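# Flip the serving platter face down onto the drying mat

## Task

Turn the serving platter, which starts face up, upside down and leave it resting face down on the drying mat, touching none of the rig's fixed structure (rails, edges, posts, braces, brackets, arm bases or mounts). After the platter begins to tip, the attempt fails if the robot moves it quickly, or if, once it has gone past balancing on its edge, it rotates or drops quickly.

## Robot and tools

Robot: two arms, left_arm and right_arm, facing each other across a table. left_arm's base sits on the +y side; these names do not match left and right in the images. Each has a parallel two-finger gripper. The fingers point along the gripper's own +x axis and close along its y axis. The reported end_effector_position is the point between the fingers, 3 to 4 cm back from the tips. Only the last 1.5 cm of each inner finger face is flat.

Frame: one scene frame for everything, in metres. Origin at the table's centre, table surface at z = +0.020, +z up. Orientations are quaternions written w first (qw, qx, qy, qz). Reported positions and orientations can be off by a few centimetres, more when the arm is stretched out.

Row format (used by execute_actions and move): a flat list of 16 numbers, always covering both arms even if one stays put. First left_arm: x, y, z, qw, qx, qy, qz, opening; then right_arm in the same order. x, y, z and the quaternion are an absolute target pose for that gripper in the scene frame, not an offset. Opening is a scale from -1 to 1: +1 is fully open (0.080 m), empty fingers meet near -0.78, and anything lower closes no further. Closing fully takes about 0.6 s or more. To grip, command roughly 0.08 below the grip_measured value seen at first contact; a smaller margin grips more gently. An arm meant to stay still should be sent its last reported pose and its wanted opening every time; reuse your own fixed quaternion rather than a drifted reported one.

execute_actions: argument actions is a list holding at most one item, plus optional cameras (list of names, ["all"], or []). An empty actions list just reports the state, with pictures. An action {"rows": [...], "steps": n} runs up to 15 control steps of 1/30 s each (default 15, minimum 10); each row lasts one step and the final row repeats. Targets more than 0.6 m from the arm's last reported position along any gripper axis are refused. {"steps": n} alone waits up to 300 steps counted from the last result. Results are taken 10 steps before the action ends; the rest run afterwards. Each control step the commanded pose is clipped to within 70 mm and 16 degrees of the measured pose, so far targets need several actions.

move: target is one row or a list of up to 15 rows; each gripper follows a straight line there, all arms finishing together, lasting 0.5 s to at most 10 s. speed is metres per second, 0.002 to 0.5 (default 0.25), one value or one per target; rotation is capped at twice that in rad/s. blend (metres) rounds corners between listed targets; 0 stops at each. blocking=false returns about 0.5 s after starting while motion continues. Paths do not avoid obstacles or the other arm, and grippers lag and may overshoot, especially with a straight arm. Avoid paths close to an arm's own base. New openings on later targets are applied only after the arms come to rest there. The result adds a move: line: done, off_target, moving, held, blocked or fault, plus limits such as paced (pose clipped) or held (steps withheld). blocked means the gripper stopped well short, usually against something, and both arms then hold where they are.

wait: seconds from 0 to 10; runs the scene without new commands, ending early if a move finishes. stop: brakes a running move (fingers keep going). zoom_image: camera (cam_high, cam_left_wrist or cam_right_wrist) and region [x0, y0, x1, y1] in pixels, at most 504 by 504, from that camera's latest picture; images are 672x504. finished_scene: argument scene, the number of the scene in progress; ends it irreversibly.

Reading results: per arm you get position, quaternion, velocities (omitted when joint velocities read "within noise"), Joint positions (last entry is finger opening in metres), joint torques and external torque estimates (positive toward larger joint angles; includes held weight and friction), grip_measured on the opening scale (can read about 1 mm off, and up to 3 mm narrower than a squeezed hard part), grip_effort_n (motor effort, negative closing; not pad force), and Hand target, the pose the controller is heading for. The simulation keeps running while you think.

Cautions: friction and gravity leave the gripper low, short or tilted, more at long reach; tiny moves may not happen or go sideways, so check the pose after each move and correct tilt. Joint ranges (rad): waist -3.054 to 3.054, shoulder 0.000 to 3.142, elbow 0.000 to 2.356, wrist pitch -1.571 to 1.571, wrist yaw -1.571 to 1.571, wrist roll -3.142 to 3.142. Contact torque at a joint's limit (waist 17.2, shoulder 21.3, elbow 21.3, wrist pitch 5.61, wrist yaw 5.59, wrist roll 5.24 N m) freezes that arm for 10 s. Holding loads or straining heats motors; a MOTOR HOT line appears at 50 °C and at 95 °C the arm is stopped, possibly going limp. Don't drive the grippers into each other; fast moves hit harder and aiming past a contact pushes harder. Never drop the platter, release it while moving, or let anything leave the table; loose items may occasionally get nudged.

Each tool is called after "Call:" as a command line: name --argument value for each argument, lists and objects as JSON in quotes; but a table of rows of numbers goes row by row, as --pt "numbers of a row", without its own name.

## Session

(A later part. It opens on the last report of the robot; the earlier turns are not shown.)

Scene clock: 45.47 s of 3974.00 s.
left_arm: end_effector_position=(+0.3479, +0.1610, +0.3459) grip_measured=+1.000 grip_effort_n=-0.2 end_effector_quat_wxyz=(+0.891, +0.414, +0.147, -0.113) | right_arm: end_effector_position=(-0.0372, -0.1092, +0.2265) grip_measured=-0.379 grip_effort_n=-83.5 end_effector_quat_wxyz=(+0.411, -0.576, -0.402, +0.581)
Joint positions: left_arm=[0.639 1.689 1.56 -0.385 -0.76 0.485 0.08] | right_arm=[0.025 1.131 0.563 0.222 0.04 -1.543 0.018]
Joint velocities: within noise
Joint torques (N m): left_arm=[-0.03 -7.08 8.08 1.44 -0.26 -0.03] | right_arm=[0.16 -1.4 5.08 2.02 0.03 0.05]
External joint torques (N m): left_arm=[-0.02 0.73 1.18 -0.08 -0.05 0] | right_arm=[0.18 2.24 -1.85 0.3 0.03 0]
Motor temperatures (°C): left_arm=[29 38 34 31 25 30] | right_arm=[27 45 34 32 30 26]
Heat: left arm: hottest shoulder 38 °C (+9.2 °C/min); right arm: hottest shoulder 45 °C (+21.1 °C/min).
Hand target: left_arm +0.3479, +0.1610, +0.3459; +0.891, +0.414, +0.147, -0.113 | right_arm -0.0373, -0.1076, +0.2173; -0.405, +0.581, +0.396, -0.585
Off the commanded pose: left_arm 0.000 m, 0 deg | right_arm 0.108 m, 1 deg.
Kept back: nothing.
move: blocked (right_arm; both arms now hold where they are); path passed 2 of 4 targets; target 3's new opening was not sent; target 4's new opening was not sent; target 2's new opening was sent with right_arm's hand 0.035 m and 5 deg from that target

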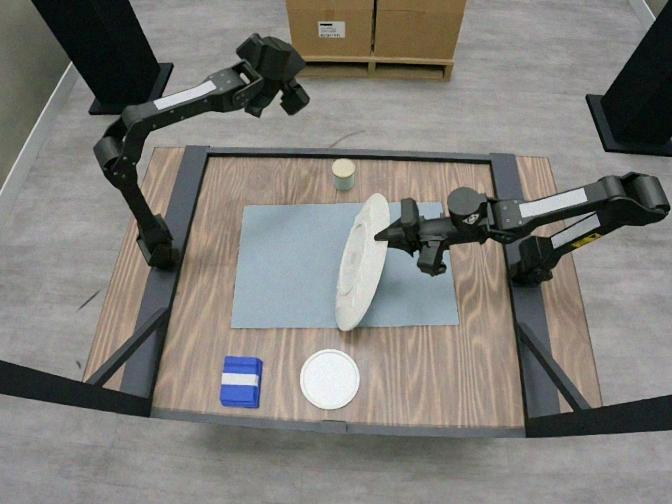

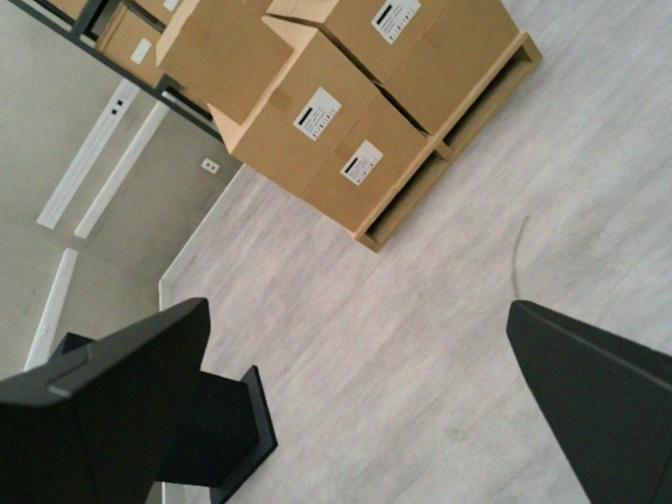

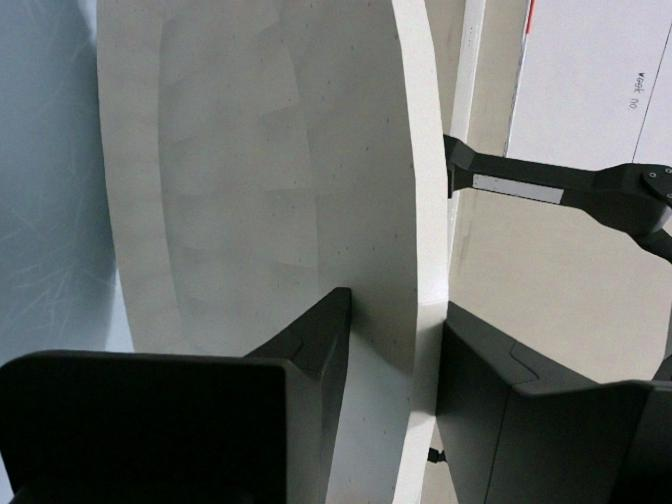

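Call:
move --pt "0.3479 0.161 0.3459 0.891 0.414 0.147 -0.113 1 -0.037 -0.108 0.26 0.3214 -0.6298 -0.3214 0.6298 -0.6" --pt "0.3479 0.161 0.3459 0.891 0.414 0.147 -0.113 1 -0.037 -0.095 0.29 0.2340 -0.6673 -0.2340 0.6673 -0.75" --pt "0.3479 0.161 0.3459 0.891 0.414 0.147 -0.113 1 -0.037 -0.06 0.30 0.2340 -0.6673 -0.2340 0.6673 -0.75" --speed 0.07 --cameras '["cam_high","cam_right_wrist"]'

Scene clock: 52.83 s of 3974.00 s.
left_arm: end_effector_position=(+0.3479, +0.1610, +0.3459) grip_measured=+1.000 grip_effort_n=-0.2 end_effector_quat_wxyz=(+0.891, +0.414, +0.147, -0.113) | right_arm: end_effector_position=(-0.0372, -0.0735, +0.2715) grip_measured=-0.633 grip_effort_n=-83.5 end_effector_quat_wxyz=(+0.200, -0.680, -0.200, +0.676)
Joint positions: left_arm=[0.639 1.689 1.56 -0.385 -0.76 0.485 0.08] | right_arm=[0.014 1.576 1.528 -0.95 0.022 -1.549 0.007]
Joint velocities: within noise
Joint torques (N m): left_arm=[-0.02 -7.15 7.94 1.56 -0.22 -0.03] | right_arm=[-0.27 -9.45 10.92 3.24 -0.22 -0.03]
External joint torques (N m): left_arm=[0 0.73 1 0.03 -0.01 0] | right_arm=[-0.28 -2.84 4.38 2.07 -0.18 -0.06]
Motor temperatures (°C): left_arm=[29 39 34 32 25 30] | right_arm=[27 43 36 34 30 26]
Heat: left arm: hottest shoulder 39 °C (+9.1 °C/min); right arm: hottest shoulder 43 °C (+15.9 °C/min).
Hand target: left_arm +0.3479, +0.1611, +0.3459; +0.891, +0.414, +0.147, -0.113 | right_arm -0.0370, -0.0621, +0.3003; -0.234, +0.667, +0.234, -0.667
Off the commanded pose: left_arm 0.000 m, 0 deg | right_arm 0.031 m, 6 deg.
Kept back: nothing.
move: off_target (right_arm); target 2's new opening was sent with right_arm's hand 0.028 m and 5 deg from that target
Images, in order (width x height): cam_high 672x504, cam_right_wrist 672x504.

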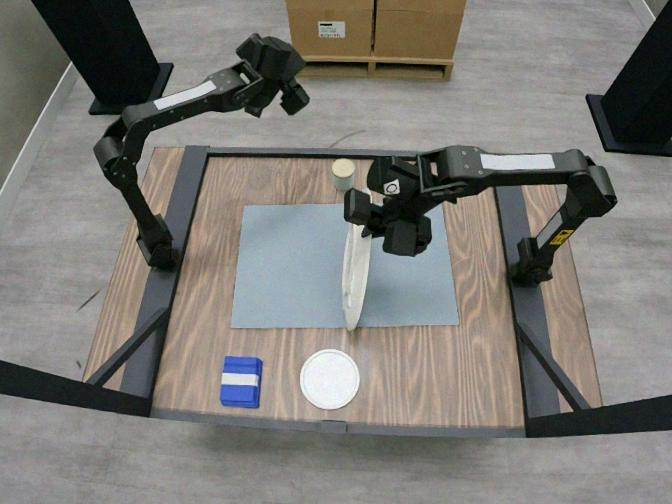

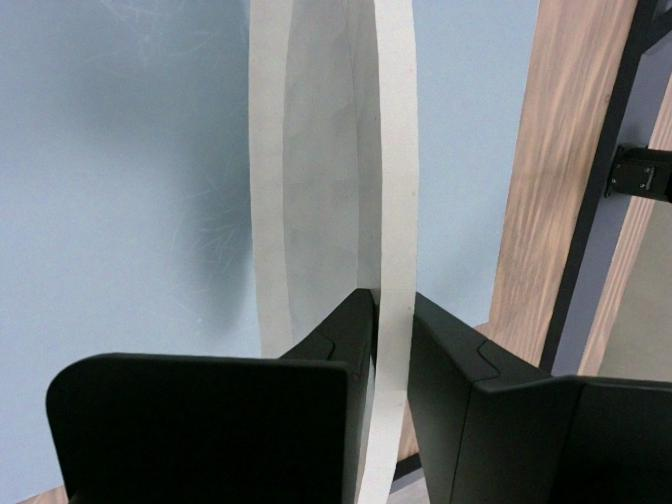

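Call:
move --pt "0.3479 0.161 0.3459 0.891 0.414 0.147 -0.113 1 -0.038 -0.055 0.31 0.2706 -0.6533 -0.2706 0.6533 -0.75" --pt "0.3479 0.161 0.3459 0.891 0.414 0.147 -0.113 1 -0.038 -0.065 0.28 0.3214 -0.6298 -0.3214 0.6298 -0.75" --pt "0.3479 0.161 0.3459 0.891 0.414 0.147 -0.113 1 -0.038 -0.075 0.24 0.3214 -0.6298 -0.3214 0.6298 -0.75" --speed 0.1 --cameras '["cam_high","cam_right_wrist"]'

Scene clock: 55.37 s of 3974.00 s.
left_arm: end_effector_position=(+0.3479, +0.1610, +0.3459) grip_measured=+1.000 grip_effort_n=-0.2 end_effector_quat_wxyz=(+0.891, +0.414, +0.147, -0.113) | right_arm: end_effector_position=(-0.0349, -0.0779, +0.2337) grip_measured=-0.629 grip_effort_n=-83.5 end_effector_quat_wxyz=(+0.314, -0.639, -0.308, +0.631) end_effector_velocity=(+0.004, +0.001, -0.002) end_effector_angular_velocity=(+0.017, -0.010, -0.009)
Joint positions: left_arm=[0.639 1.689 1.56 -0.385 -0.76 0.485 0.08] | right_arm=[0.014 1.343 0.975 -0.292 0.036 -1.551 0.007]
Joint velocities: left_arm=[within noise] | right_arm=[-0.007 -0.002 -0.022 0.037 0.007 -0.007 0]
Joint torques (N m): left_arm=[-0.02 -7.16 7.93 1.56 -0.23 -0.04] | right_arm=[0.33 -7.07 5.89 3.03 -0.24 -0.01]
External joint torques (N m): left_arm=[-0.02 0.7 0.99 0.03 -0.01 0] | right_arm=[0.34 -1.91 -1.04 1.51 -0.23 -0.05]
Motor temperatures (°C): left_arm=[29 39 34 32 25 30] | right_arm=[27 43 36 36 30 26]
Heat: left arm: hottest shoulder 39 °C (+8.7 °C/min); right arm: hottest shoulder 43 °C (+15.2 °C/min).
Hand target: left_arm +0.3479, +0.1611, +0.3459; +0.891, +0.414, +0.147, -0.113 | right_arm -0.0380, -0.0752, +0.2402; -0.321, +0.630, +0.321, -0.630
Off the commanded pose: left_arm 0.000 m, 0 deg | right_arm 0.008 m, 2 deg.
Kept back: nothing.
move: done
Images, in order (width x height): cam_high 672x504, cam_right_wrist 672x504.

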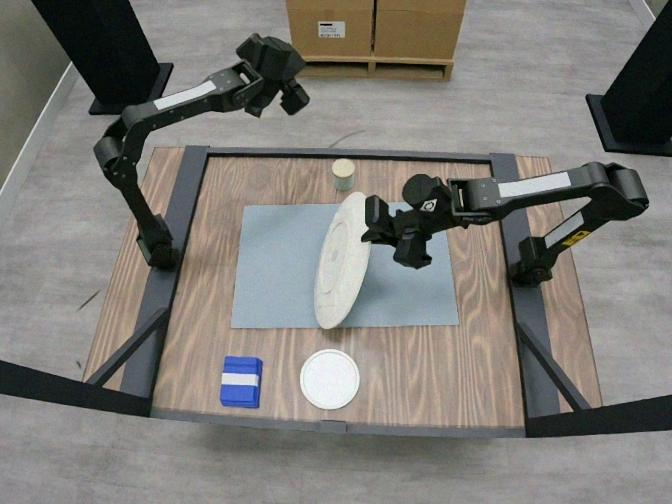

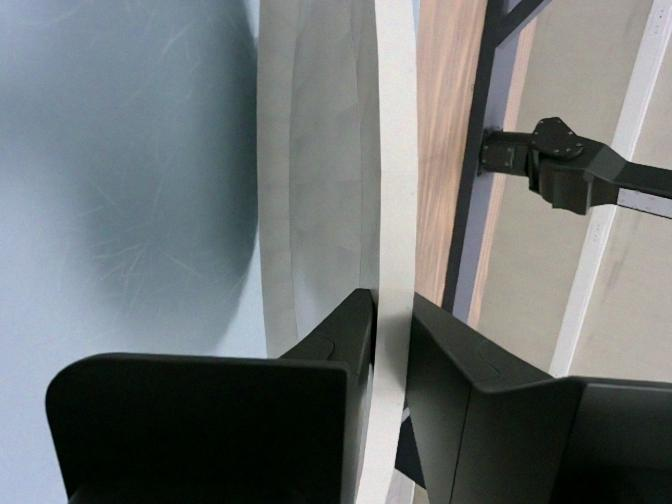

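Call:
move --pt "0.3479 0.161 0.3459 0.891 0.414 0.147 -0.113 1 -0.038 -0.08 0.22 0.3536 -0.6124 -0.3536 0.6124 -0.75" --pt "0.3479 0.161 0.3459 0.891 0.414 0.147 -0.113 1 -0.038 -0.10 0.185 0.3799 -0.5964 -0.3799 0.5964 -0.72" --speed 0.08 --cameras '["cam_high","cam_right_wrist"]'

Scene clock: 57.83 s of 3974.00 s.
left_arm: end_effector_position=(+0.3479, +0.1610, +0.3459) grip_measured=+1.000 grip_effort_n=-0.2 end_effector_quat_wxyz=(+0.891, +0.414, +0.147, -0.113) | right_arm: end_effector_position=(-0.0336, -0.1006, +0.2042) grip_measured=-0.571 grip_effort_n=-83.5 end_effector_quat_wxyz=(+0.399, -0.590, -0.389, +0.585)
Joint positions: left_arm=[0.639 1.689 1.56 -0.385 -0.76 0.485 0.08] | right_arm=[0.014 1.216 0.554 0.272 0.04 -1.552 0.009]
Joint velocities: within noise
Joint torques (N m): left_arm=[-0.02 -7.14 7.93 1.56 -0.23 -0.03] | right_arm=[0.87 -0.1 3.92 2.02 -0.11 0.04]
External joint torques (N m): left_arm=[-0.03 0.68 1.02 0.04 -0.01 0] | right_arm=[0.91 3.91 -2.78 0.33 -0.11 -0.01]
Motor temperatures (°C): left_arm=[29 39 34 32 25 30] | right_arm=[27 42 36 37 30 26]
Heat: left arm: hottest shoulder 39 °C (+8.3 °C/min); right arm: hottest shoulder 42 °C (+13.5 °C/min).
Hand target: left_arm +0.3479, +0.1611, +0.3459; +0.891, +0.414, +0.147, -0.113 | right_arm -0.0379, -0.1011, +0.1854; -0.380, +0.596, +0.380, -0.596
Off the commanded pose: left_arm 0.000 m, 0 deg | right_arm 0.020 m, 3 deg.
Kept back: nothing.
move: off_target (right_arm); target 2's new opening was sent with right_arm's hand 0.020 m and 3 deg from that target
Images, in order (width x height): cam_high 672x504, cam_right_wrist 672x504.

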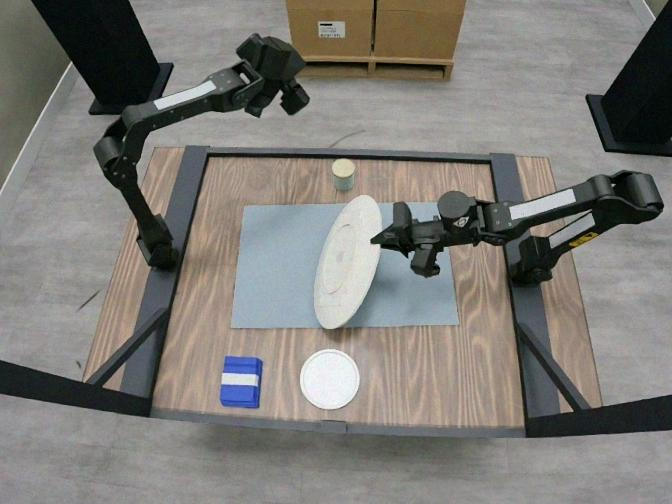

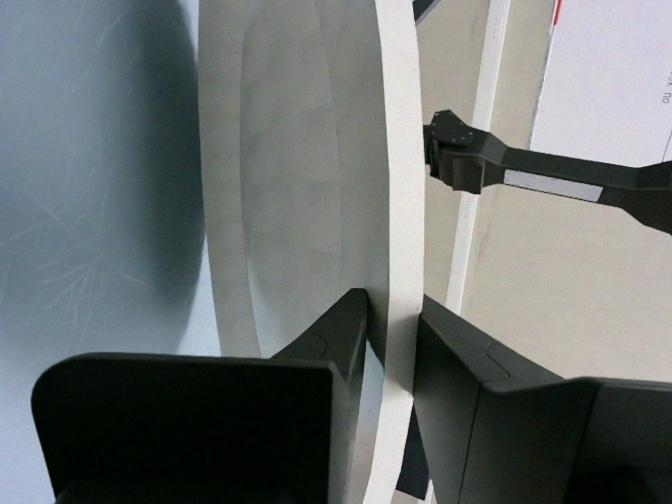

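Call:
move --pt "0.3479 0.161 0.3459 0.891 0.414 0.147 -0.113 1 -0.036 -0.118 0.165 0.3799 -0.5964 -0.3799 0.5964 -0.66" --pt "0.3479 0.161 0.3459 0.891 0.414 0.147 -0.113 1 -0.038 -0.13 0.125 0.3900 -0.5898 -0.3900 0.5898 -0.66" --speed 0.06 --cameras '["cam_high","cam_right_wrist"]'

Scene clock: 59.73 s of 3974.00 s.
left_arm: end_effector_position=(+0.3479, +0.1610, +0.3459) grip_measured=+1.000 grip_effort_n=0.2 end_effector_quat_wxyz=(+0.891, +0.414, +0.147, -0.113) | right_arm: end_effector_position=(-0.0351, -0.1268, +0.1422) grip_measured=-0.609 grip_effort_n=-83.5 end_effector_quat_wxyz=(+0.410, -0.580, -0.403, +0.577)
Joint positions: left_arm=[0.639 1.689 1.56 -0.385 -0.76 0.485 0.08] | right_arm=[0.022 1.319 0.273 0.699 0.044 -1.552 0.008]
Joint velocities: within noise
Joint torques (N m): left_arm=[-0.02 -7.14 7.94 1.56 -0.22 -0.03] | right_arm=[0.69 -0.74 3.71 0.53 -0.01 0.01]
External joint torques (N m): left_arm=[-0.01 0.81 0.93 0.01 -0.01 0.01] | right_arm=[0.66 2.85 -1.79 -1.16 0.01 -0.04]
Motor temperatures (°C): left_arm=[29 39 35 32 25 30] | right_arm=[27 42 35 37 30 26]
Heat: left arm: hottest shoulder 39 °C (+8.0 °C/min); right arm: hottest shoulder 42 °C (+13.1 °C/min).
Hand target: left_arm +0.3479, +0.1611, +0.3459; +0.891, +0.414, +0.147, -0.113 | right_arm -0.0379, -0.1309, +0.1255; -0.390, +0.590, +0.390, -0.590
Off the commanded pose: left_arm 0.000 m, 0 deg | right_arm 0.018 m, 3 deg.
Kept back: nothing.
move: off_target (right_arm)
Images, in order (width x height): cam_high 672x504, cam_right_wrist 672x504.

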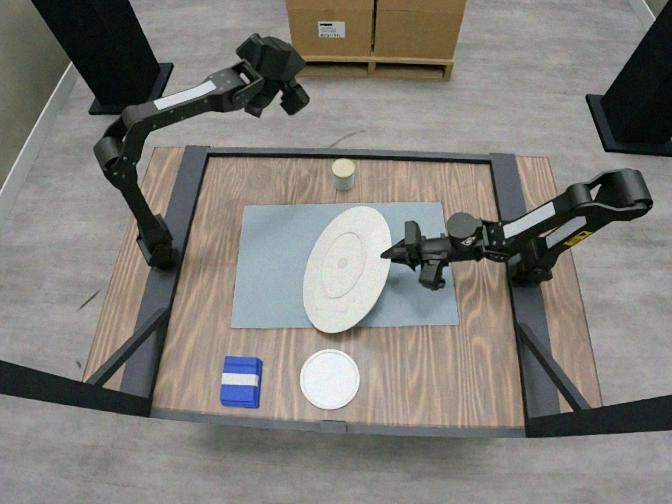

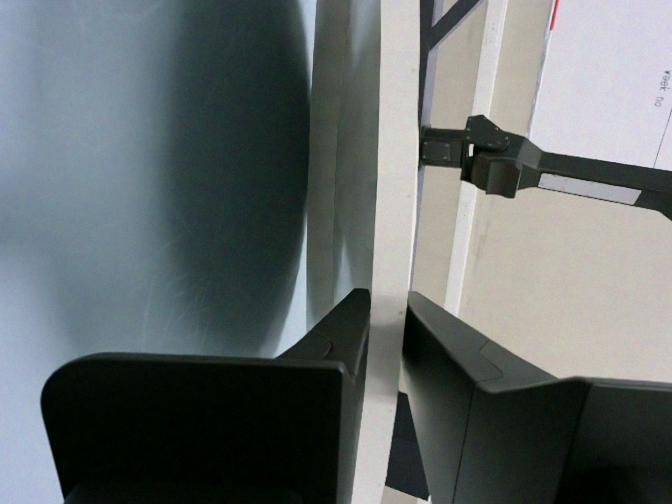

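Call:
move --pt "0.3479 0.161 0.3459 0.891 0.414 0.147 -0.113 1 -0.018 -0.128 0.12 0.4056 -0.5792 -0.4056 0.5792 -0.64" --pt "0.3479 0.161 0.3459 0.891 0.414 0.147 -0.113 1 -0.015 -0.128 0.085 0.4156 -0.572 -0.4156 0.572 -0.64" --speed 0.06 --cameras '["cam_high","cam_right_wrist"]'

Scene clock: 61.67 s of 3974.00 s.
left_arm: end_effector_position=(+0.3479, +0.1610, +0.3459) grip_measured=+1.000 grip_effort_n=-0.2 end_effector_quat_wxyz=(+0.891, +0.414, +0.147, -0.113) | right_arm: end_effector_position=(-0.0189, -0.1277, +0.1013) grip_measured=-0.556 grip_effort_n=-83.5 end_effector_quat_wxyz=(+0.428, -0.557, -0.435, +0.564)
Joint positions: left_arm=[0.639 1.689 1.56 -0.385 -0.76 0.485 0.08] | right_arm=[-0.081 1.742 0.161 1.322 -0.077 -1.59 0.01]
Joint velocities: within noise
Joint torques (N m): left_arm=[-0.01 -7.14 7.93 1.56 -0.22 -0.04] | right_arm=[-0.7 0.05 3.03 0.16 0.25 -0.11]
External joint torques (N m): left_arm=[0 0.65 1.05 0.05 -0.01 0] | right_arm=[-0.72 4.37 -0.05 -1.59 0.28 -0.17]
Motor temperatures (°C): left_arm=[29 39 35 32 25 30] | right_arm=[27 41 35 36 30 26]
Heat: left arm: hottest shoulder 39 °C (+8.0 °C/min); right arm: hottest shoulder 41 °C (+12.1 °C/min).
Hand target: left_arm +0.3479, +0.1611, +0.3459; +0.891, +0.414, +0.147, -0.113 | right_arm -0.0152, -0.1289, +0.0855; -0.415, +0.572, +0.416, -0.572
Off the commanded pose: left_arm 0.000 m, 0 deg | right_arm 0.017 m, 3 deg.
Kept back: nothing.
move: off_target (right_arm)
Images, in order (width x height): cam_high 672x504, cam_right_wrist 672x504.

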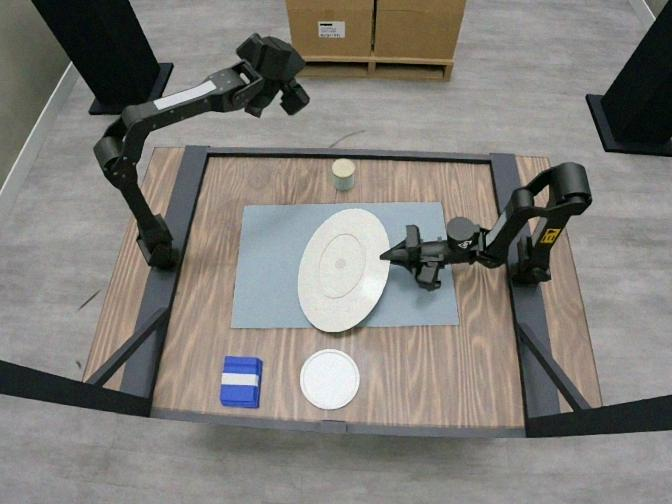

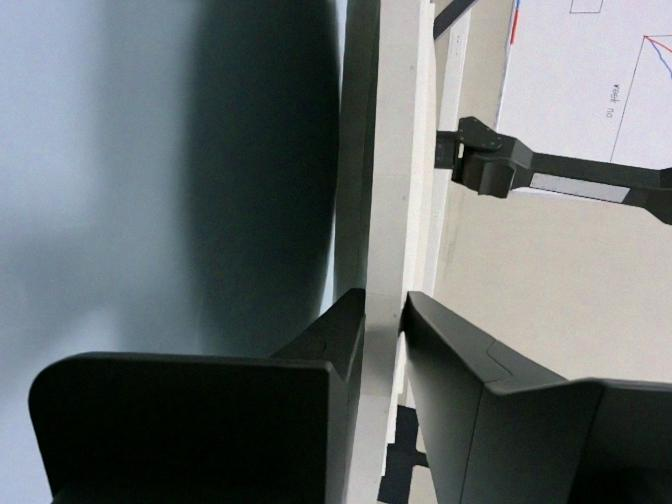

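Call:
move --pt "0.3479 0.161 0.3459 0.891 0.414 0.147 -0.113 1 -0.019 -0.128 0.15 0.4056 -0.5792 -0.4056 0.5792 -0.75" --pt "0.3479 0.161 0.3459 0.891 0.414 0.147 -0.113 1 0.015 -0.128 0.15 0.4056 -0.5792 -0.4056 0.5792 -0.75" --speed 0.06 --cameras '["cam_high"]'

Scene clock: 64.20 s of 3974.00 s.
left_arm: end_effector_position=(+0.3479, +0.1610, +0.3459) grip_measured=+1.000 grip_effort_n=-0.2 end_effector_quat_wxyz=(+0.891, +0.414, +0.147, -0.113) | right_arm: end_effector_position=(+0.0046, -0.1326, +0.1409) grip_measured=-0.573 grip_effort_n=-83.5 end_effector_quat_wxyz=(+0.391, -0.573, -0.405, +0.595)
Joint positions: left_arm=[0.639 1.689 1.56 -0.385 -0.76 0.485 0.08] | right_arm=[-0.221 1.295 0.286 0.625 -0.229 -1.646 0.009]
Joint velocities: within noise
Joint torques (N m): left_arm=[-0.03 -7.14 7.94 1.56 -0.22 -0.03] | right_arm=[-1.57 -4.8 6.52 1.63 0.57 -0.09]
External joint torques (N m): left_arm=[-0.02 0.69 1.03 0.04 -0.01 0.01] | right_arm=[-1.57 -1.32 0.96 -0.01 0.64 -0.14]
Motor temperatures (°C): left_arm=[29 39 35 32 25 30] | right_arm=[27 40 35 36 30 26]
Heat: left arm: hottest shoulder 39 °C (+7.1 °C/min); right arm: hottest shoulder 40 °C (+11.1 °C/min).
Hand target: left_arm +0.3479, +0.1611, +0.3459; +0.891, +0.414, +0.147, -0.113 | right_arm +0.0148, -0.1284, +0.1501; -0.406, +0.579, +0.406, -0.579
Off the commanded pose: left_arm 0.000 m, 0 deg | right_arm 0.015 m, 3 deg.
Kept back: nothing.
move: off_target (right_arm)
Images, in order (width x height): cam_high 672x504.

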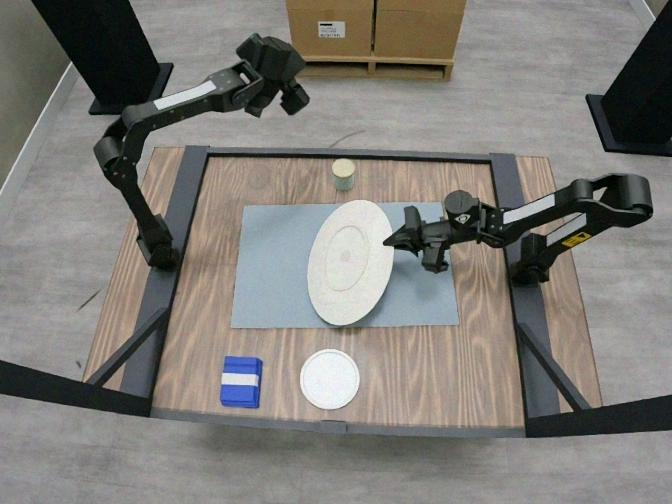

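Call:
move --pt "0.3479 0.161 0.3459 0.891 0.414 0.147 -0.113 1 0.02 -0.131 0.14 0.4056 -0.5792 -0.4056 0.5792 -0.7" --pt "0.3479 0.161 0.3459 0.891 0.414 0.147 -0.113 1 0.018 -0.131 0.09 0.4156 -0.572 -0.4156 0.572 -0.64" --speed 0.06 --cameras '["cam_high"]'

Call:
zoom_image --camera "cam_high" --region '[270, 170, 470, 350]'

Scene clock: 66.77 s of 3974.00 s.
left_arm: end_effector_position=(+0.3479, +0.1610, +0.3459) grip_measured=+1.000 grip_effort_n=-0.2 end_effector_quat_wxyz=(+0.891, +0.414, +0.147, -0.113) | right_arm: end_effector_position=(+0.0171, -0.1306, +0.1013) grip_measured=-0.555 grip_effort_n=-83.5 end_effector_quat_wxyz=(+0.422, -0.563, -0.432, +0.564)
Joint positions: left_arm=[0.639 1.689 1.56 -0.385 -0.76 0.485 0.08] | right_arm=[-0.267 1.715 0.178 1.252 -0.25 -1.65 0.01]
Joint velocities: within noise
Joint torques (N m): left_arm=[-0.02 -7.14 7.93 1.56 -0.22 -0.03] | right_arm=[0.31 -1.8 2.84 0.51 0.47 0.07]
External joint torques (N m): left_arm=[-0.04 0.59 1.07 0.05 -0.02 0] | right_arm=[0.3 2.57 -0.39 -1.19 0.53 0.02]
Motor temperatures (°C): left_arm=[29 40 35 32 25 30] | right_arm=[27 40 35 35 30 26]
Heat: left arm: hottest shoulder 40 °C (+7.0 °C/min); right arm: hottest shoulder 40 °C (+11.0 °C/min).
Hand target: left_arm +0.3479, +0.1611, +0.3459; +0.891, +0.414, +0.147, -0.113 | right_arm +0.0179, -0.1315, +0.0903; -0.416, +0.572, +0.416, -0.572
Off the commanded pose: left_arm 0.000 m, 0 deg | right_arm 0.011 m, 2 deg.
Kept back: nothing.
move: off_target (right_arm); target 2's new opening was sent with right_arm's hand 0.011 m and 2 deg from that target
Images, in order (width x height): cam_high 672x504.

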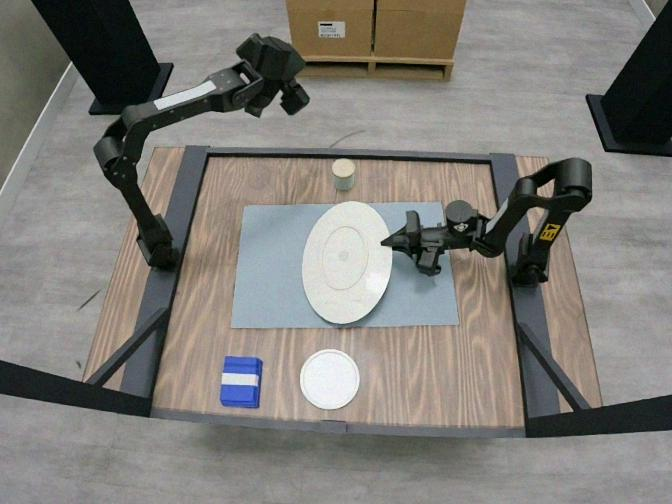

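Scaled by 2.520 from the camera's 672x504 image, which has a finer 960x720 frame.

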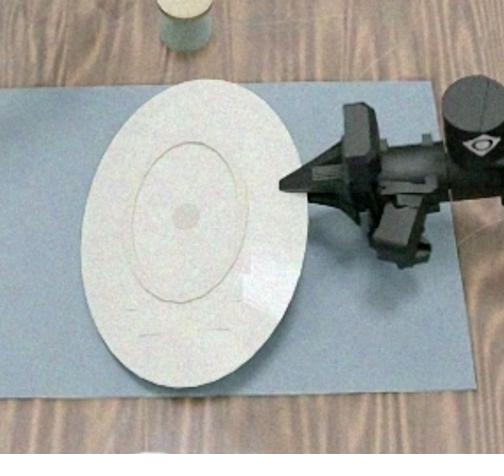

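Well placed. Release sequence as in scene 1.

Call:
move --pt "0.3479 0.161 0.3459 0.891 0.414 0.147 -0.113 1 0.017 -0.1306 0.104 0.4255 -0.5645 -0.4255 0.5645 -0.4" --pt "0.3479 0.161 0.3459 0.891 0.414 0.147 -0.113 1 0.017 -0.129 0.105 0.4056 -0.5792 -0.4056 0.5792 -0.2" --pt "0.3479 0.161 0.3459 0.891 0.414 0.147 -0.113 1 0.017 -0.129 0.10 0.3536 -0.6124 -0.3536 0.6124 0.0" --pt "0.3479 0.161 0.3459 0.891 0.414 0.147 -0.113 1 0.017 -0.125 0.090 0.2988 -0.6409 -0.2988 0.6409 0.2" --speed 0.08 --cameras '["cam_high","cam_right_wrist"]'

Scene clock: 72.93 s of 3974.00 s.
left_arm: end_effector_position=(+0.3479, +0.1610, +0.3459) grip_measured=+1.000 grip_effort_n=-0.2 end_effector_quat_wxyz=(+0.891, +0.414, +0.147, -0.113) | right_arm: end_effector_position=(+0.0166, -0.1282, +0.0876) grip_measured=+0.196 grip_effort_n=15.1 end_effector_quat_wxyz=(+0.299, -0.639, -0.296, +0.644)
Joint positions: left_arm=[0.639 1.689 1.56 -0.385 -0.76 0.485 0.08] | right_arm=[-0.225 1.459 0.448 0.296 -0.163 -1.701 0.044]
Joint velocities: within noise
Joint torques (N m): left_arm=[-0.02 -7.13 7.94 1.56 -0.22 -0.03] | right_arm=[0.19 -5.05 5.52 1.08 0.13 -0.07]
External joint torques (N m): left_arm=[-0.07 0.67 1.06 0.05 0 0] | right_arm=[0.18 -0.46 0.08 -0.39 0.24 -0.11]
Motor temperatures (°C): left_arm=[29 40 35 32 25 30] | right_arm=[27 39 35 35 30 26]
Heat: left arm: hottest shoulder 40 °C (+6.0 °C/min); right arm: hottest shoulder 39 °C (+9.0 °C/min).
Hand target: left_arm +0.3479, +0.1611, +0.3459; +0.891, +0.414, +0.147, -0.113 | right_arm +0.0170, -0.1250, +0.0901; -0.299, +0.641, +0.299, -0.641
Off the commanded pose: left_arm 0.000 m, 0 deg | right_arm 0.004 m, 1 deg.
Kept back: nothing.
move: done; target 2's new opening was sent with right_arm's hand 0.009 m and 2 deg from that target; target 3's new opening was sent with right_arm's hand 0.022 m and 4 deg from that target
Images, in order (width x height): cam_high 672x504, cam_right_wrist 672x504.

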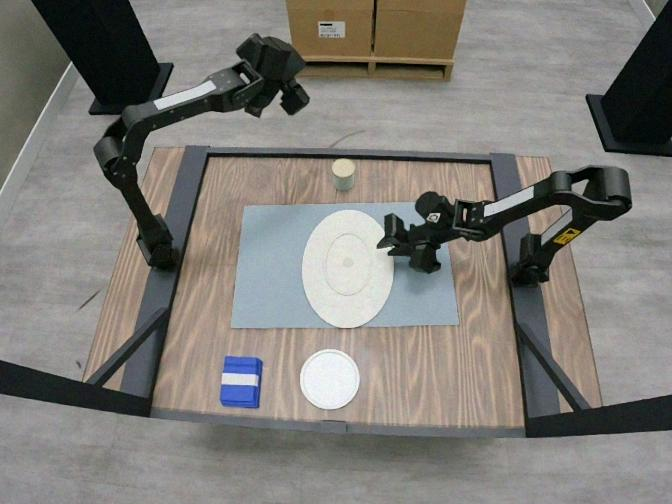

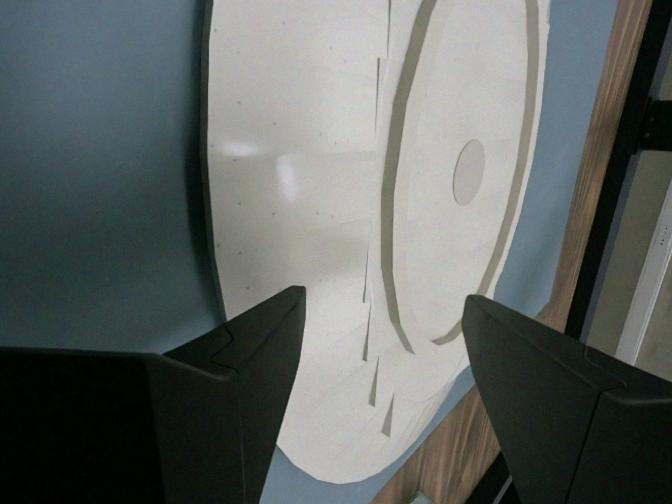

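Call:
move --pt "0.3479 0.161 0.3459 0.891 0.414 0.147 -0.113 1 0.017 -0.155 0.10 0.2988 -0.6409 -0.2988 0.6409 0.2" --pt "0.3479 0.161 0.3459 0.891 0.414 0.147 -0.113 1 0.017 -0.18 0.2 0.2988 -0.6409 -0.2988 0.6409 0.2" --speed 0.1 --blend 0.02 --cameras '["cam_high","cam_right_wrist"]'

Call:
zoom_image --camera "cam_high" --region '[270, 170, 470, 350]'

Scene clock: 74.97 s of 3974.00 s.
left_arm: end_effector_position=(+0.3479, +0.1610, +0.3459) grip_measured=+1.000 grip_effort_n=-0.2 end_effector_quat_wxyz=(+0.891, +0.414, +0.147, -0.113) | right_arm: end_effector_position=(+0.0166, -0.1812, +0.1941) grip_measured=+0.197 grip_effort_n=15.1 end_effector_quat_wxyz=(+0.296, -0.643, -0.293, +0.643)
Joint positions: left_arm=[0.639 1.689 1.56 -0.385 -0.76 0.485 0.08] | right_arm=[-0.283 0.967 0.638 -0.402 -0.2 -1.744 0.044]
Joint velocities: within noise
Joint torques (N m): left_arm=[-0.03 -7.14 7.94 1.56 -0.22 -0.04] | right_arm=[-0.23 -3.59 7.03 1.05 -0.36 -0.08]
External joint torques (N m): left_arm=[-0.1 0.64 1.04 0.03 -0.01 0] | right_arm=[-0.24 -1.1 0.11 -0.4 -0.24 -0.12]
Motor temperatures (°C): left_arm=[29 40 35 32 25 30] | right_arm=[27 39 35 35 30 26]
Heat: left arm: hottest shoulder 40 °C (+5.0 °C/min); right arm: hottest shoulder 39 °C (+8.0 °C/min).
Hand target: left_arm +0.3479, +0.1611, +0.3459; +0.891, +0.414, +0.147, -0.113 | right_arm +0.0170, -0.1800, +0.2001; -0.299, +0.641, +0.299, -0.641
Off the commanded pose: left_arm 0.000 m, 0 deg | right_arm 0.006 m, 1 deg.
Kept back: nothing.
move: done; blend cut to 0.0158 m at target 1
Images, in order (width x height): cam_high 672x504, cam_right_wrist 672x504.

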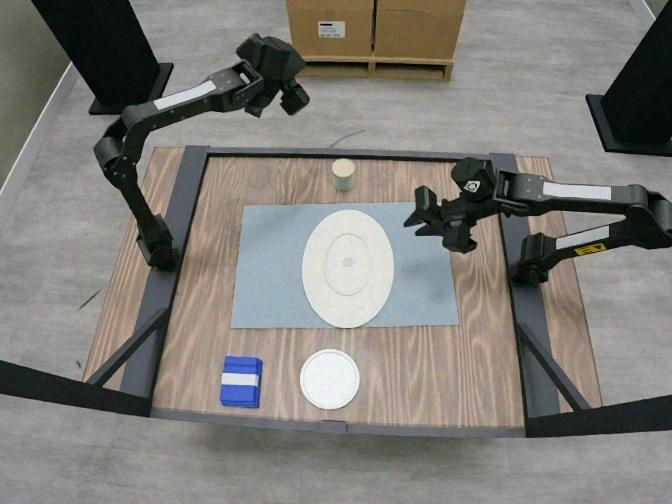

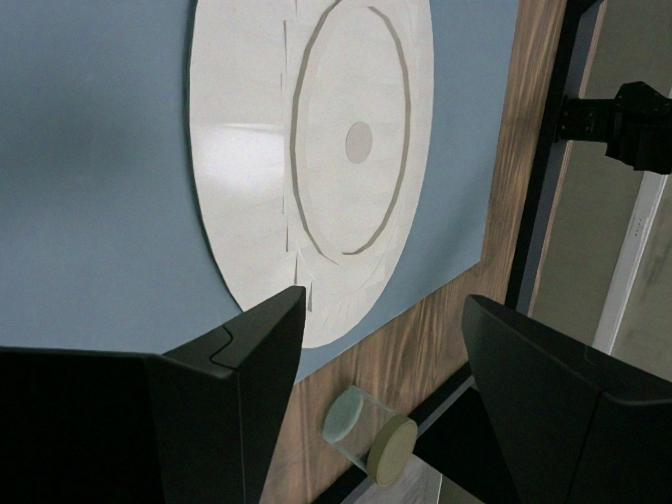

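Scaled by 2.520 from the camera's 672x504 image, which has a finer 960x720 frame.

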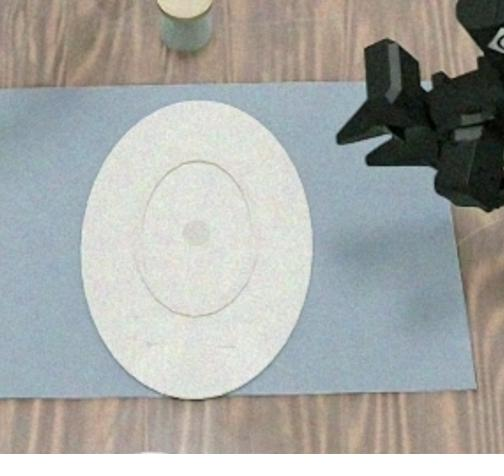

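Call:
move --pt "0.3479 0.161 0.3459 0.891 0.414 0.147 -0.113 1 -0.08 -0.14 0.20 0.1830 -0.6830 -0.1830 0.6830 -0.7" --pt "0.3479 0.161 0.3459 0.891 0.414 0.147 -0.113 1 -0.198 -0.03 0.14 0.0923 -0.7010 -0.0923 0.7010 -0.78" --speed 0.18 --blend 0.03 --cameras '["cam_high","cam_right_wrist"]'

Call:
zoom_image --camera "cam_high" --region '[270, 250, 470, 420]'

Scene clock: 79.33 s of 3974.00 s.
left_arm: end_effector_position=(+0.3479, +0.1610, +0.3459) grip_measured=+1.000 grip_effort_n=-0.2 end_effector_quat_wxyz=(+0.891, +0.414, +0.147, -0.113) | right_arm: end_effector_position=(-0.1963, -0.0315, +0.1434) grip_measured=-0.763 grip_effort_n=-81.6 end_effector_quat_wxyz=(+0.094, -0.702, -0.096, +0.699)
Joint positions: left_arm=[0.639 1.689 1.56 -0.385 -0.76 0.485 0.08] | right_arm=[0.391 2.109 1.808 -1.022 0.109 -1.18 0.001]
Joint velocities: within noise
Joint torques (N m): left_arm=[0 -7.14 7.94 1.56 -0.22 -0.03] | right_arm=[-0.08 -10.21 6.34 0.32 -0.13 0.12]
External joint torques (N m): left_arm=[0.05 0.73 0.98 0.02 -0.01 0] | right_arm=[-0.05 0.02 0.11 -0.42 -0.16 0.1]
Motor temperatures (°C): left_arm=[29 40 35 32 25 30] | right_arm=[27 38 35 34 30 26]
Heat: left arm: hottest shoulder 40 °C (+5.1 °C/min); right arm: hottest shoulder 38 °C (+5.1 °C/min).
Hand target: left_arm +0.3479, +0.1611, +0.3459; +0.891, +0.414, +0.147, -0.113 | right_arm -0.1981, -0.0300, +0.1400; -0.092, +0.701, +0.093, -0.701
Off the commanded pose: left_arm 0.000 m, 0 deg | right_arm 0.004 m, 1 deg.
Kept back: nothing.
move: done
Images, in order (width x height): cam_high 672x504, cam_right_wrist 672x504.

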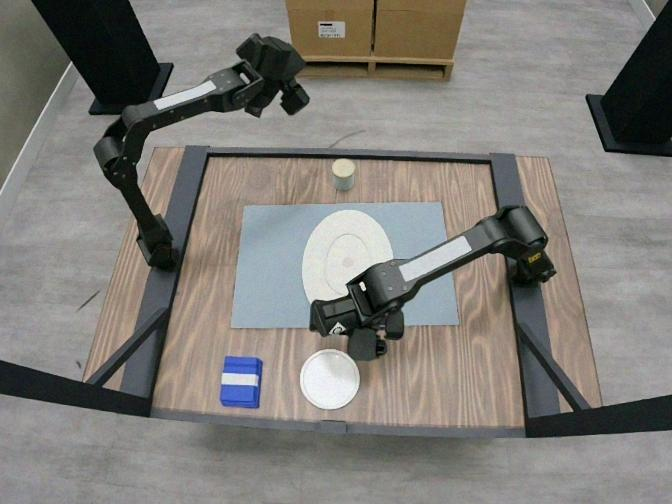

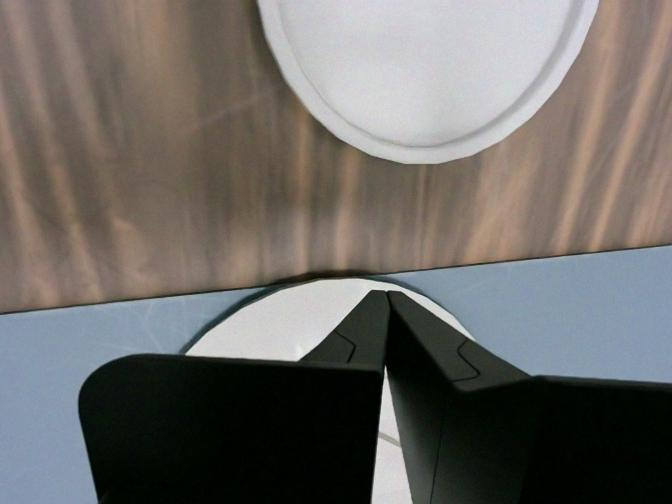

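Scaled by 2.520 from the camera's 672x504 image, which has a finer 960x720 frame.

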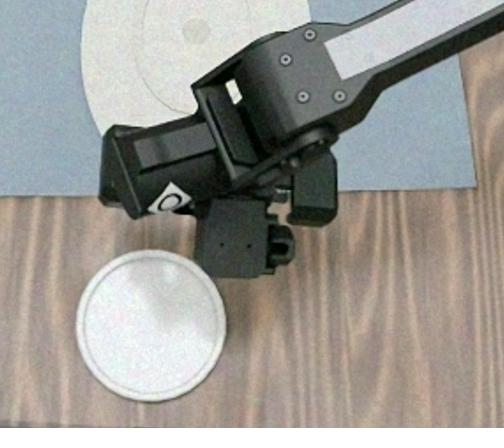

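Call:
move --pt "0.3479 0.161 0.3459 0.891 0.414 0.147 -0.113 1 -0.225 -0.03 0.12 0.0923 -0.7010 -0.0923 0.7010 -0.78" --pt "0.3479 0.161 0.3459 0.891 0.414 0.147 -0.113 1 -0.225 -0.03 0.082 0.0923 -0.7010 -0.0923 0.7010 -0.78" --speed 0.1 --cameras '["cam_high","cam_right_wrist"]'

Call:
zoom_image --camera "cam_high" --region '[270, 250, 470, 420]'

Scene clock: 80.97 s of 3974.00 s.
left_arm: end_effector_position=(+0.3479, +0.1610, +0.3459) grip_measured=+1.000 grip_effort_n=-0.2 end_effector_quat_wxyz=(+0.891, +0.414, +0.147, -0.113) | right_arm: end_effector_position=(-0.2275, -0.0278, +0.0903) grip_measured=-0.763 grip_effort_n=-82.1 end_effector_quat_wxyz=(+0.096, -0.695, -0.099, +0.705)
Joint positions: left_arm=[0.639 1.689 1.56 -0.385 -0.76 0.485 0.08] | right_arm=[0.449 2.199 1.736 -0.853 0.11 -1.124 0.001]
Joint velocities: within noise
Joint torques (N m): left_arm=[-0.02 -7.15 7.94 1.56 -0.22 -0.03] | right_arm=[-0.18 -11.3 3.75 0.67 0.2 0.09]
External joint torques (N m): left_arm=[-0.06 0.9 0.87 0 0 0.01] | right_arm=[-0.19 -0.73 -2.29 -0.07 0.18 0.08]
Motor temperatures (°C): left_arm=[29 40 36 32 25 30] | right_arm=[27 38 35 34 30 26]
Heat: left arm: hottest shoulder 40 °C (+4.0 °C/min); right arm: hottest shoulder 38 °C (+4.0 °C/min).
Hand target: left_arm +0.3479, +0.1611, +0.3459; +0.891, +0.414, +0.147, -0.113 | right_arm -0.2249, -0.0301, +0.0821; -0.092, +0.701, +0.092, -0.701
Off the commanded pose: left_arm 0.000 m, 0 deg | right_arm 0.009 m, 1 deg.
Kept back: nothing.
move: off_target (right_arm)
Images, in order (width x height): cam_high 672x504, cam_right_wrist 672x504.

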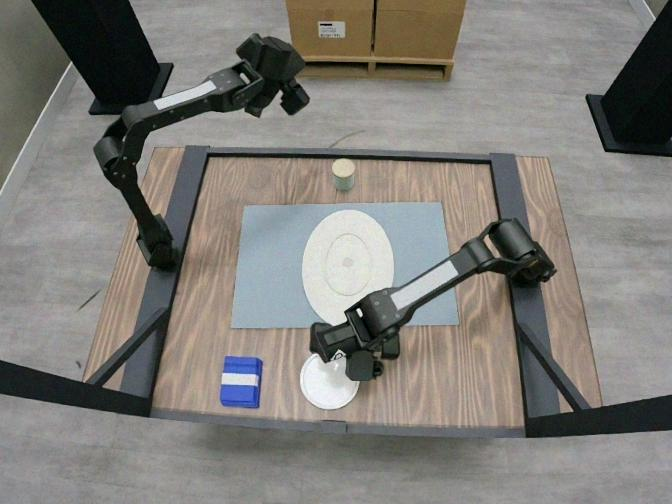

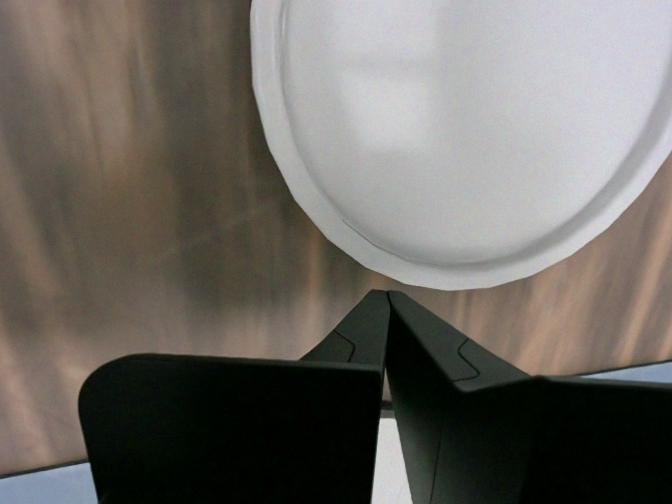

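Scaled by 2.520 from the camera's 672x504 image, which has a finer 960x720 frame.

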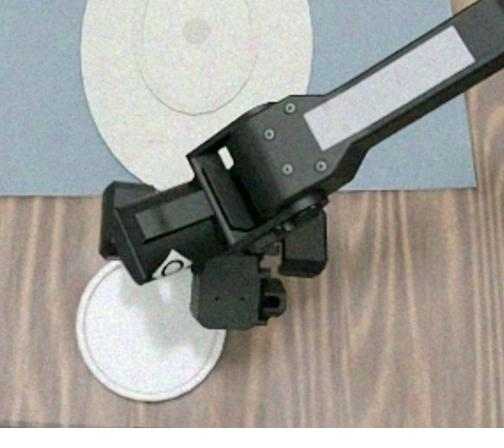

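Call:
move --pt "0.3479 0.161 0.3459 0.891 0.414 0.147 -0.113 1 -0.217 -0.025 0.05 0.0923 -0.7010 -0.0923 0.7010 -0.78" --pt "0.3479 0.161 0.3459 0.891 0.414 0.147 -0.113 1 -0.19 -0.025 0.05 0.0923 -0.7010 -0.0923 0.7010 -0.78" --speed 0.07 --cameras '["cam_high","cam_right_wrist"]'

Call:
zoom_image --camera "cam_high" --region '[270, 200, 470, 370]'

Scene clock: 82.77 s of 3974.00 s.
left_arm: end_effector_position=(+0.3479, +0.1610, +0.3459) grip_measured=+1.000 grip_effort_n=-0.2 end_effector_quat_wxyz=(+0.891, +0.414, +0.147, -0.113) | right_arm: end_effector_position=(-0.1985, -0.0191, +0.0620) grip_measured=-0.763 grip_effort_n=-82.1 end_effector_quat_wxyz=(+0.102, -0.692, -0.105, +0.707)
Joint positions: left_arm=[0.639 1.689 1.56 -0.385 -0.76 0.485 0.08] | right_arm=[0.38 2.199 1.615 -0.706 0.091 -1.193 0.001]
Joint velocities: within noise
Joint torques (N m): left_arm=[-0.02 -7.15 7.93 1.56 -0.23 -0.03] | right_arm=[-0.87 -11.32 2.38 0.3 0.22 -0.14]
External joint torques (N m): left_arm=[-0.02 0.64 1.05 0.05 -0.01 0] | right_arm=[-0.88 -0.82 -3.58 -0.48 0.21 -0.16]
Motor temperatures (°C): left_arm=[29 40 36 32 25 30] | right_arm=[27 39 34 34 30 26]
Heat: left arm: hottest shoulder 40 °C (+4.0 °C/min); right arm: hottest shoulder 39 °C (+4.0 °C/min).
Hand target: left_arm +0.3479, +0.1611, +0.3459; +0.891, +0.414, +0.147, -0.113 | right_arm -0.1901, -0.0252, +0.0501; -0.092, +0.701, +0.092, -0.701
Off the commanded pose: left_arm 0.000 m, 0 deg | right_arm 0.016 m, 2 deg.
Kept back: nothing.
move: off_target (right_arm)
Images, in order (width x height): cam_high 672x504, cam_right_wrist 672x504.

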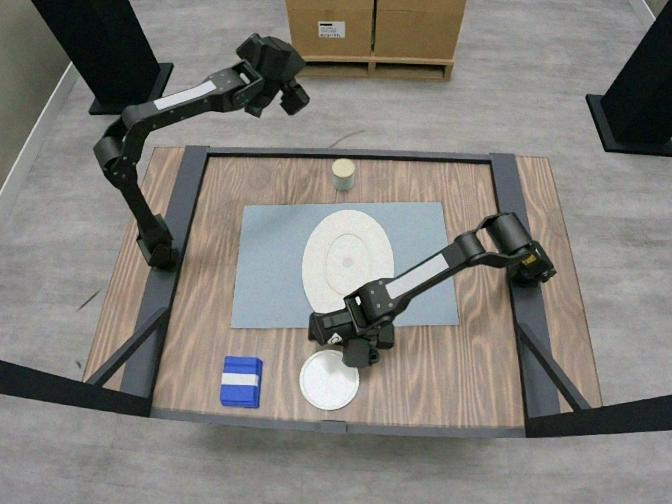

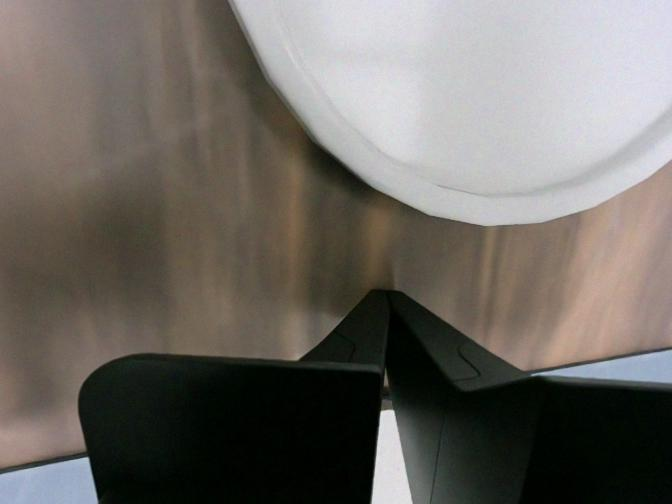

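Scaled by 2.520 from the camera's 672x504 image, which has a finer 960x720 frame.

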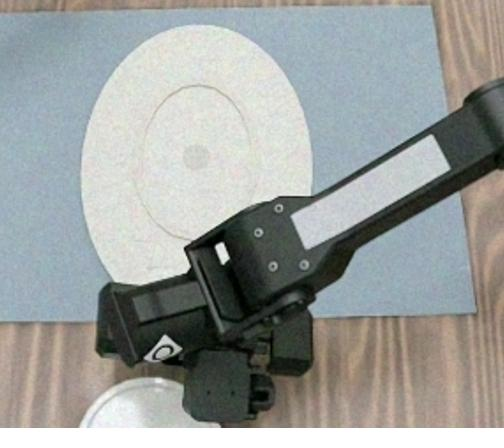

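Call:
move --pt "0.3479 0.161 0.3459 0.891 0.414 0.147 -0.113 1 -0.172 -0.02 0.058 0.0923 -0.7010 -0.0923 0.7010 -0.78" --speed 0.05 --cameras '["cam_high","cam_right_wrist"]'

Call:
zoom_image --camera "cam_high" --region '[270, 180, 470, 350]'

Scene clock: 83.93 s of 3974.00 s.
left_arm: end_effector_position=(+0.3479, +0.1610, +0.3459) grip_measured=+1.000 grip_effort_n=-0.2 end_effector_quat_wxyz=(+0.891, +0.414, +0.147, -0.113) | right_arm: end_effector_position=(-0.1790, -0.0149, +0.0636) grip_measured=-0.763 grip_effort_n=-82.1 end_effector_quat_wxyz=(+0.099, -0.695, -0.102, +0.705)
Joint positions: left_arm=[0.639 1.689 1.56 -0.385 -0.76 0.485 0.08] | right_arm=[0.336 2.193 1.613 -0.719 0.084 -1.235 0.001]
Joint velocities: within noise
Joint torques (N m): left_arm=[-0.01 -7.14 7.94 1.56 -0.23 -0.03] | right_arm=[-0.8 -12.69 2.84 0.05 0.15 -0.12]
External joint torques (N m): left_arm=[-0.05 0.68 1.02 0.03 -0.01 0] | right_arm=[-0.8 -2.27 -3.06 -0.7 0.14 -0.13]
Motor temperatures (°C): left_arm=[29 40 36 32 25 30] | right_arm=[27 39 34 34 30 26]
Heat: left arm: hottest shoulder 40 °C (+4.0 °C/min); right arm: hottest shoulder 39 °C (+3.0 °C/min).
Hand target: left_arm +0.3479, +0.1611, +0.3459; +0.891, +0.414, +0.147, -0.113 | right_arm -0.1721, -0.0200, +0.0580; -0.092, +0.701, +0.092, -0.701
Off the commanded pose: left_arm 0.000 m, 0 deg | right_arm 0.010 m, 2 deg.
Kept back: nothing.
move: off_target (right_arm)
Images, in order (width x height): cam_high 672x504, cam_right_wrist 672x504.

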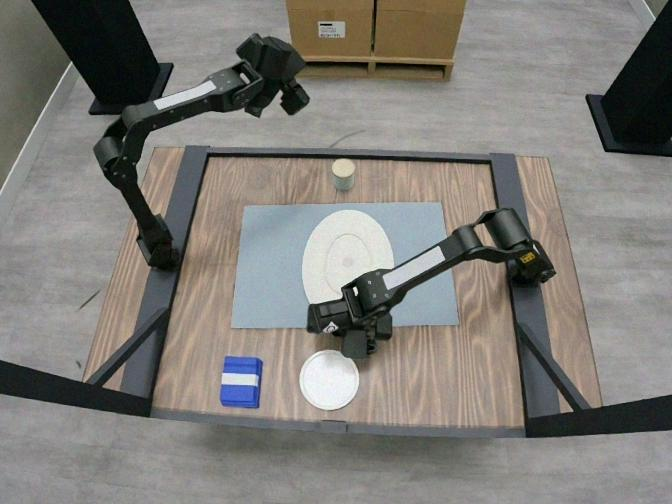

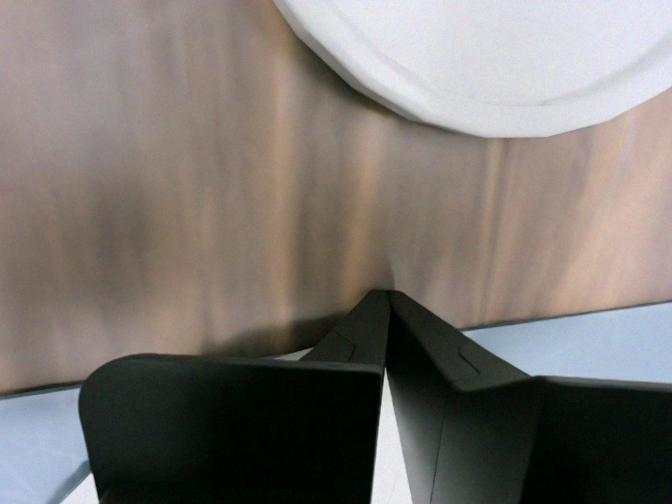

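Scaled by 2.520 from the camera's 672x504 image, which has a finer 960x720 frame.

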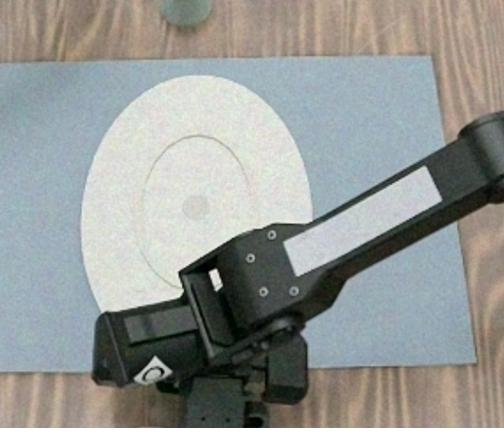

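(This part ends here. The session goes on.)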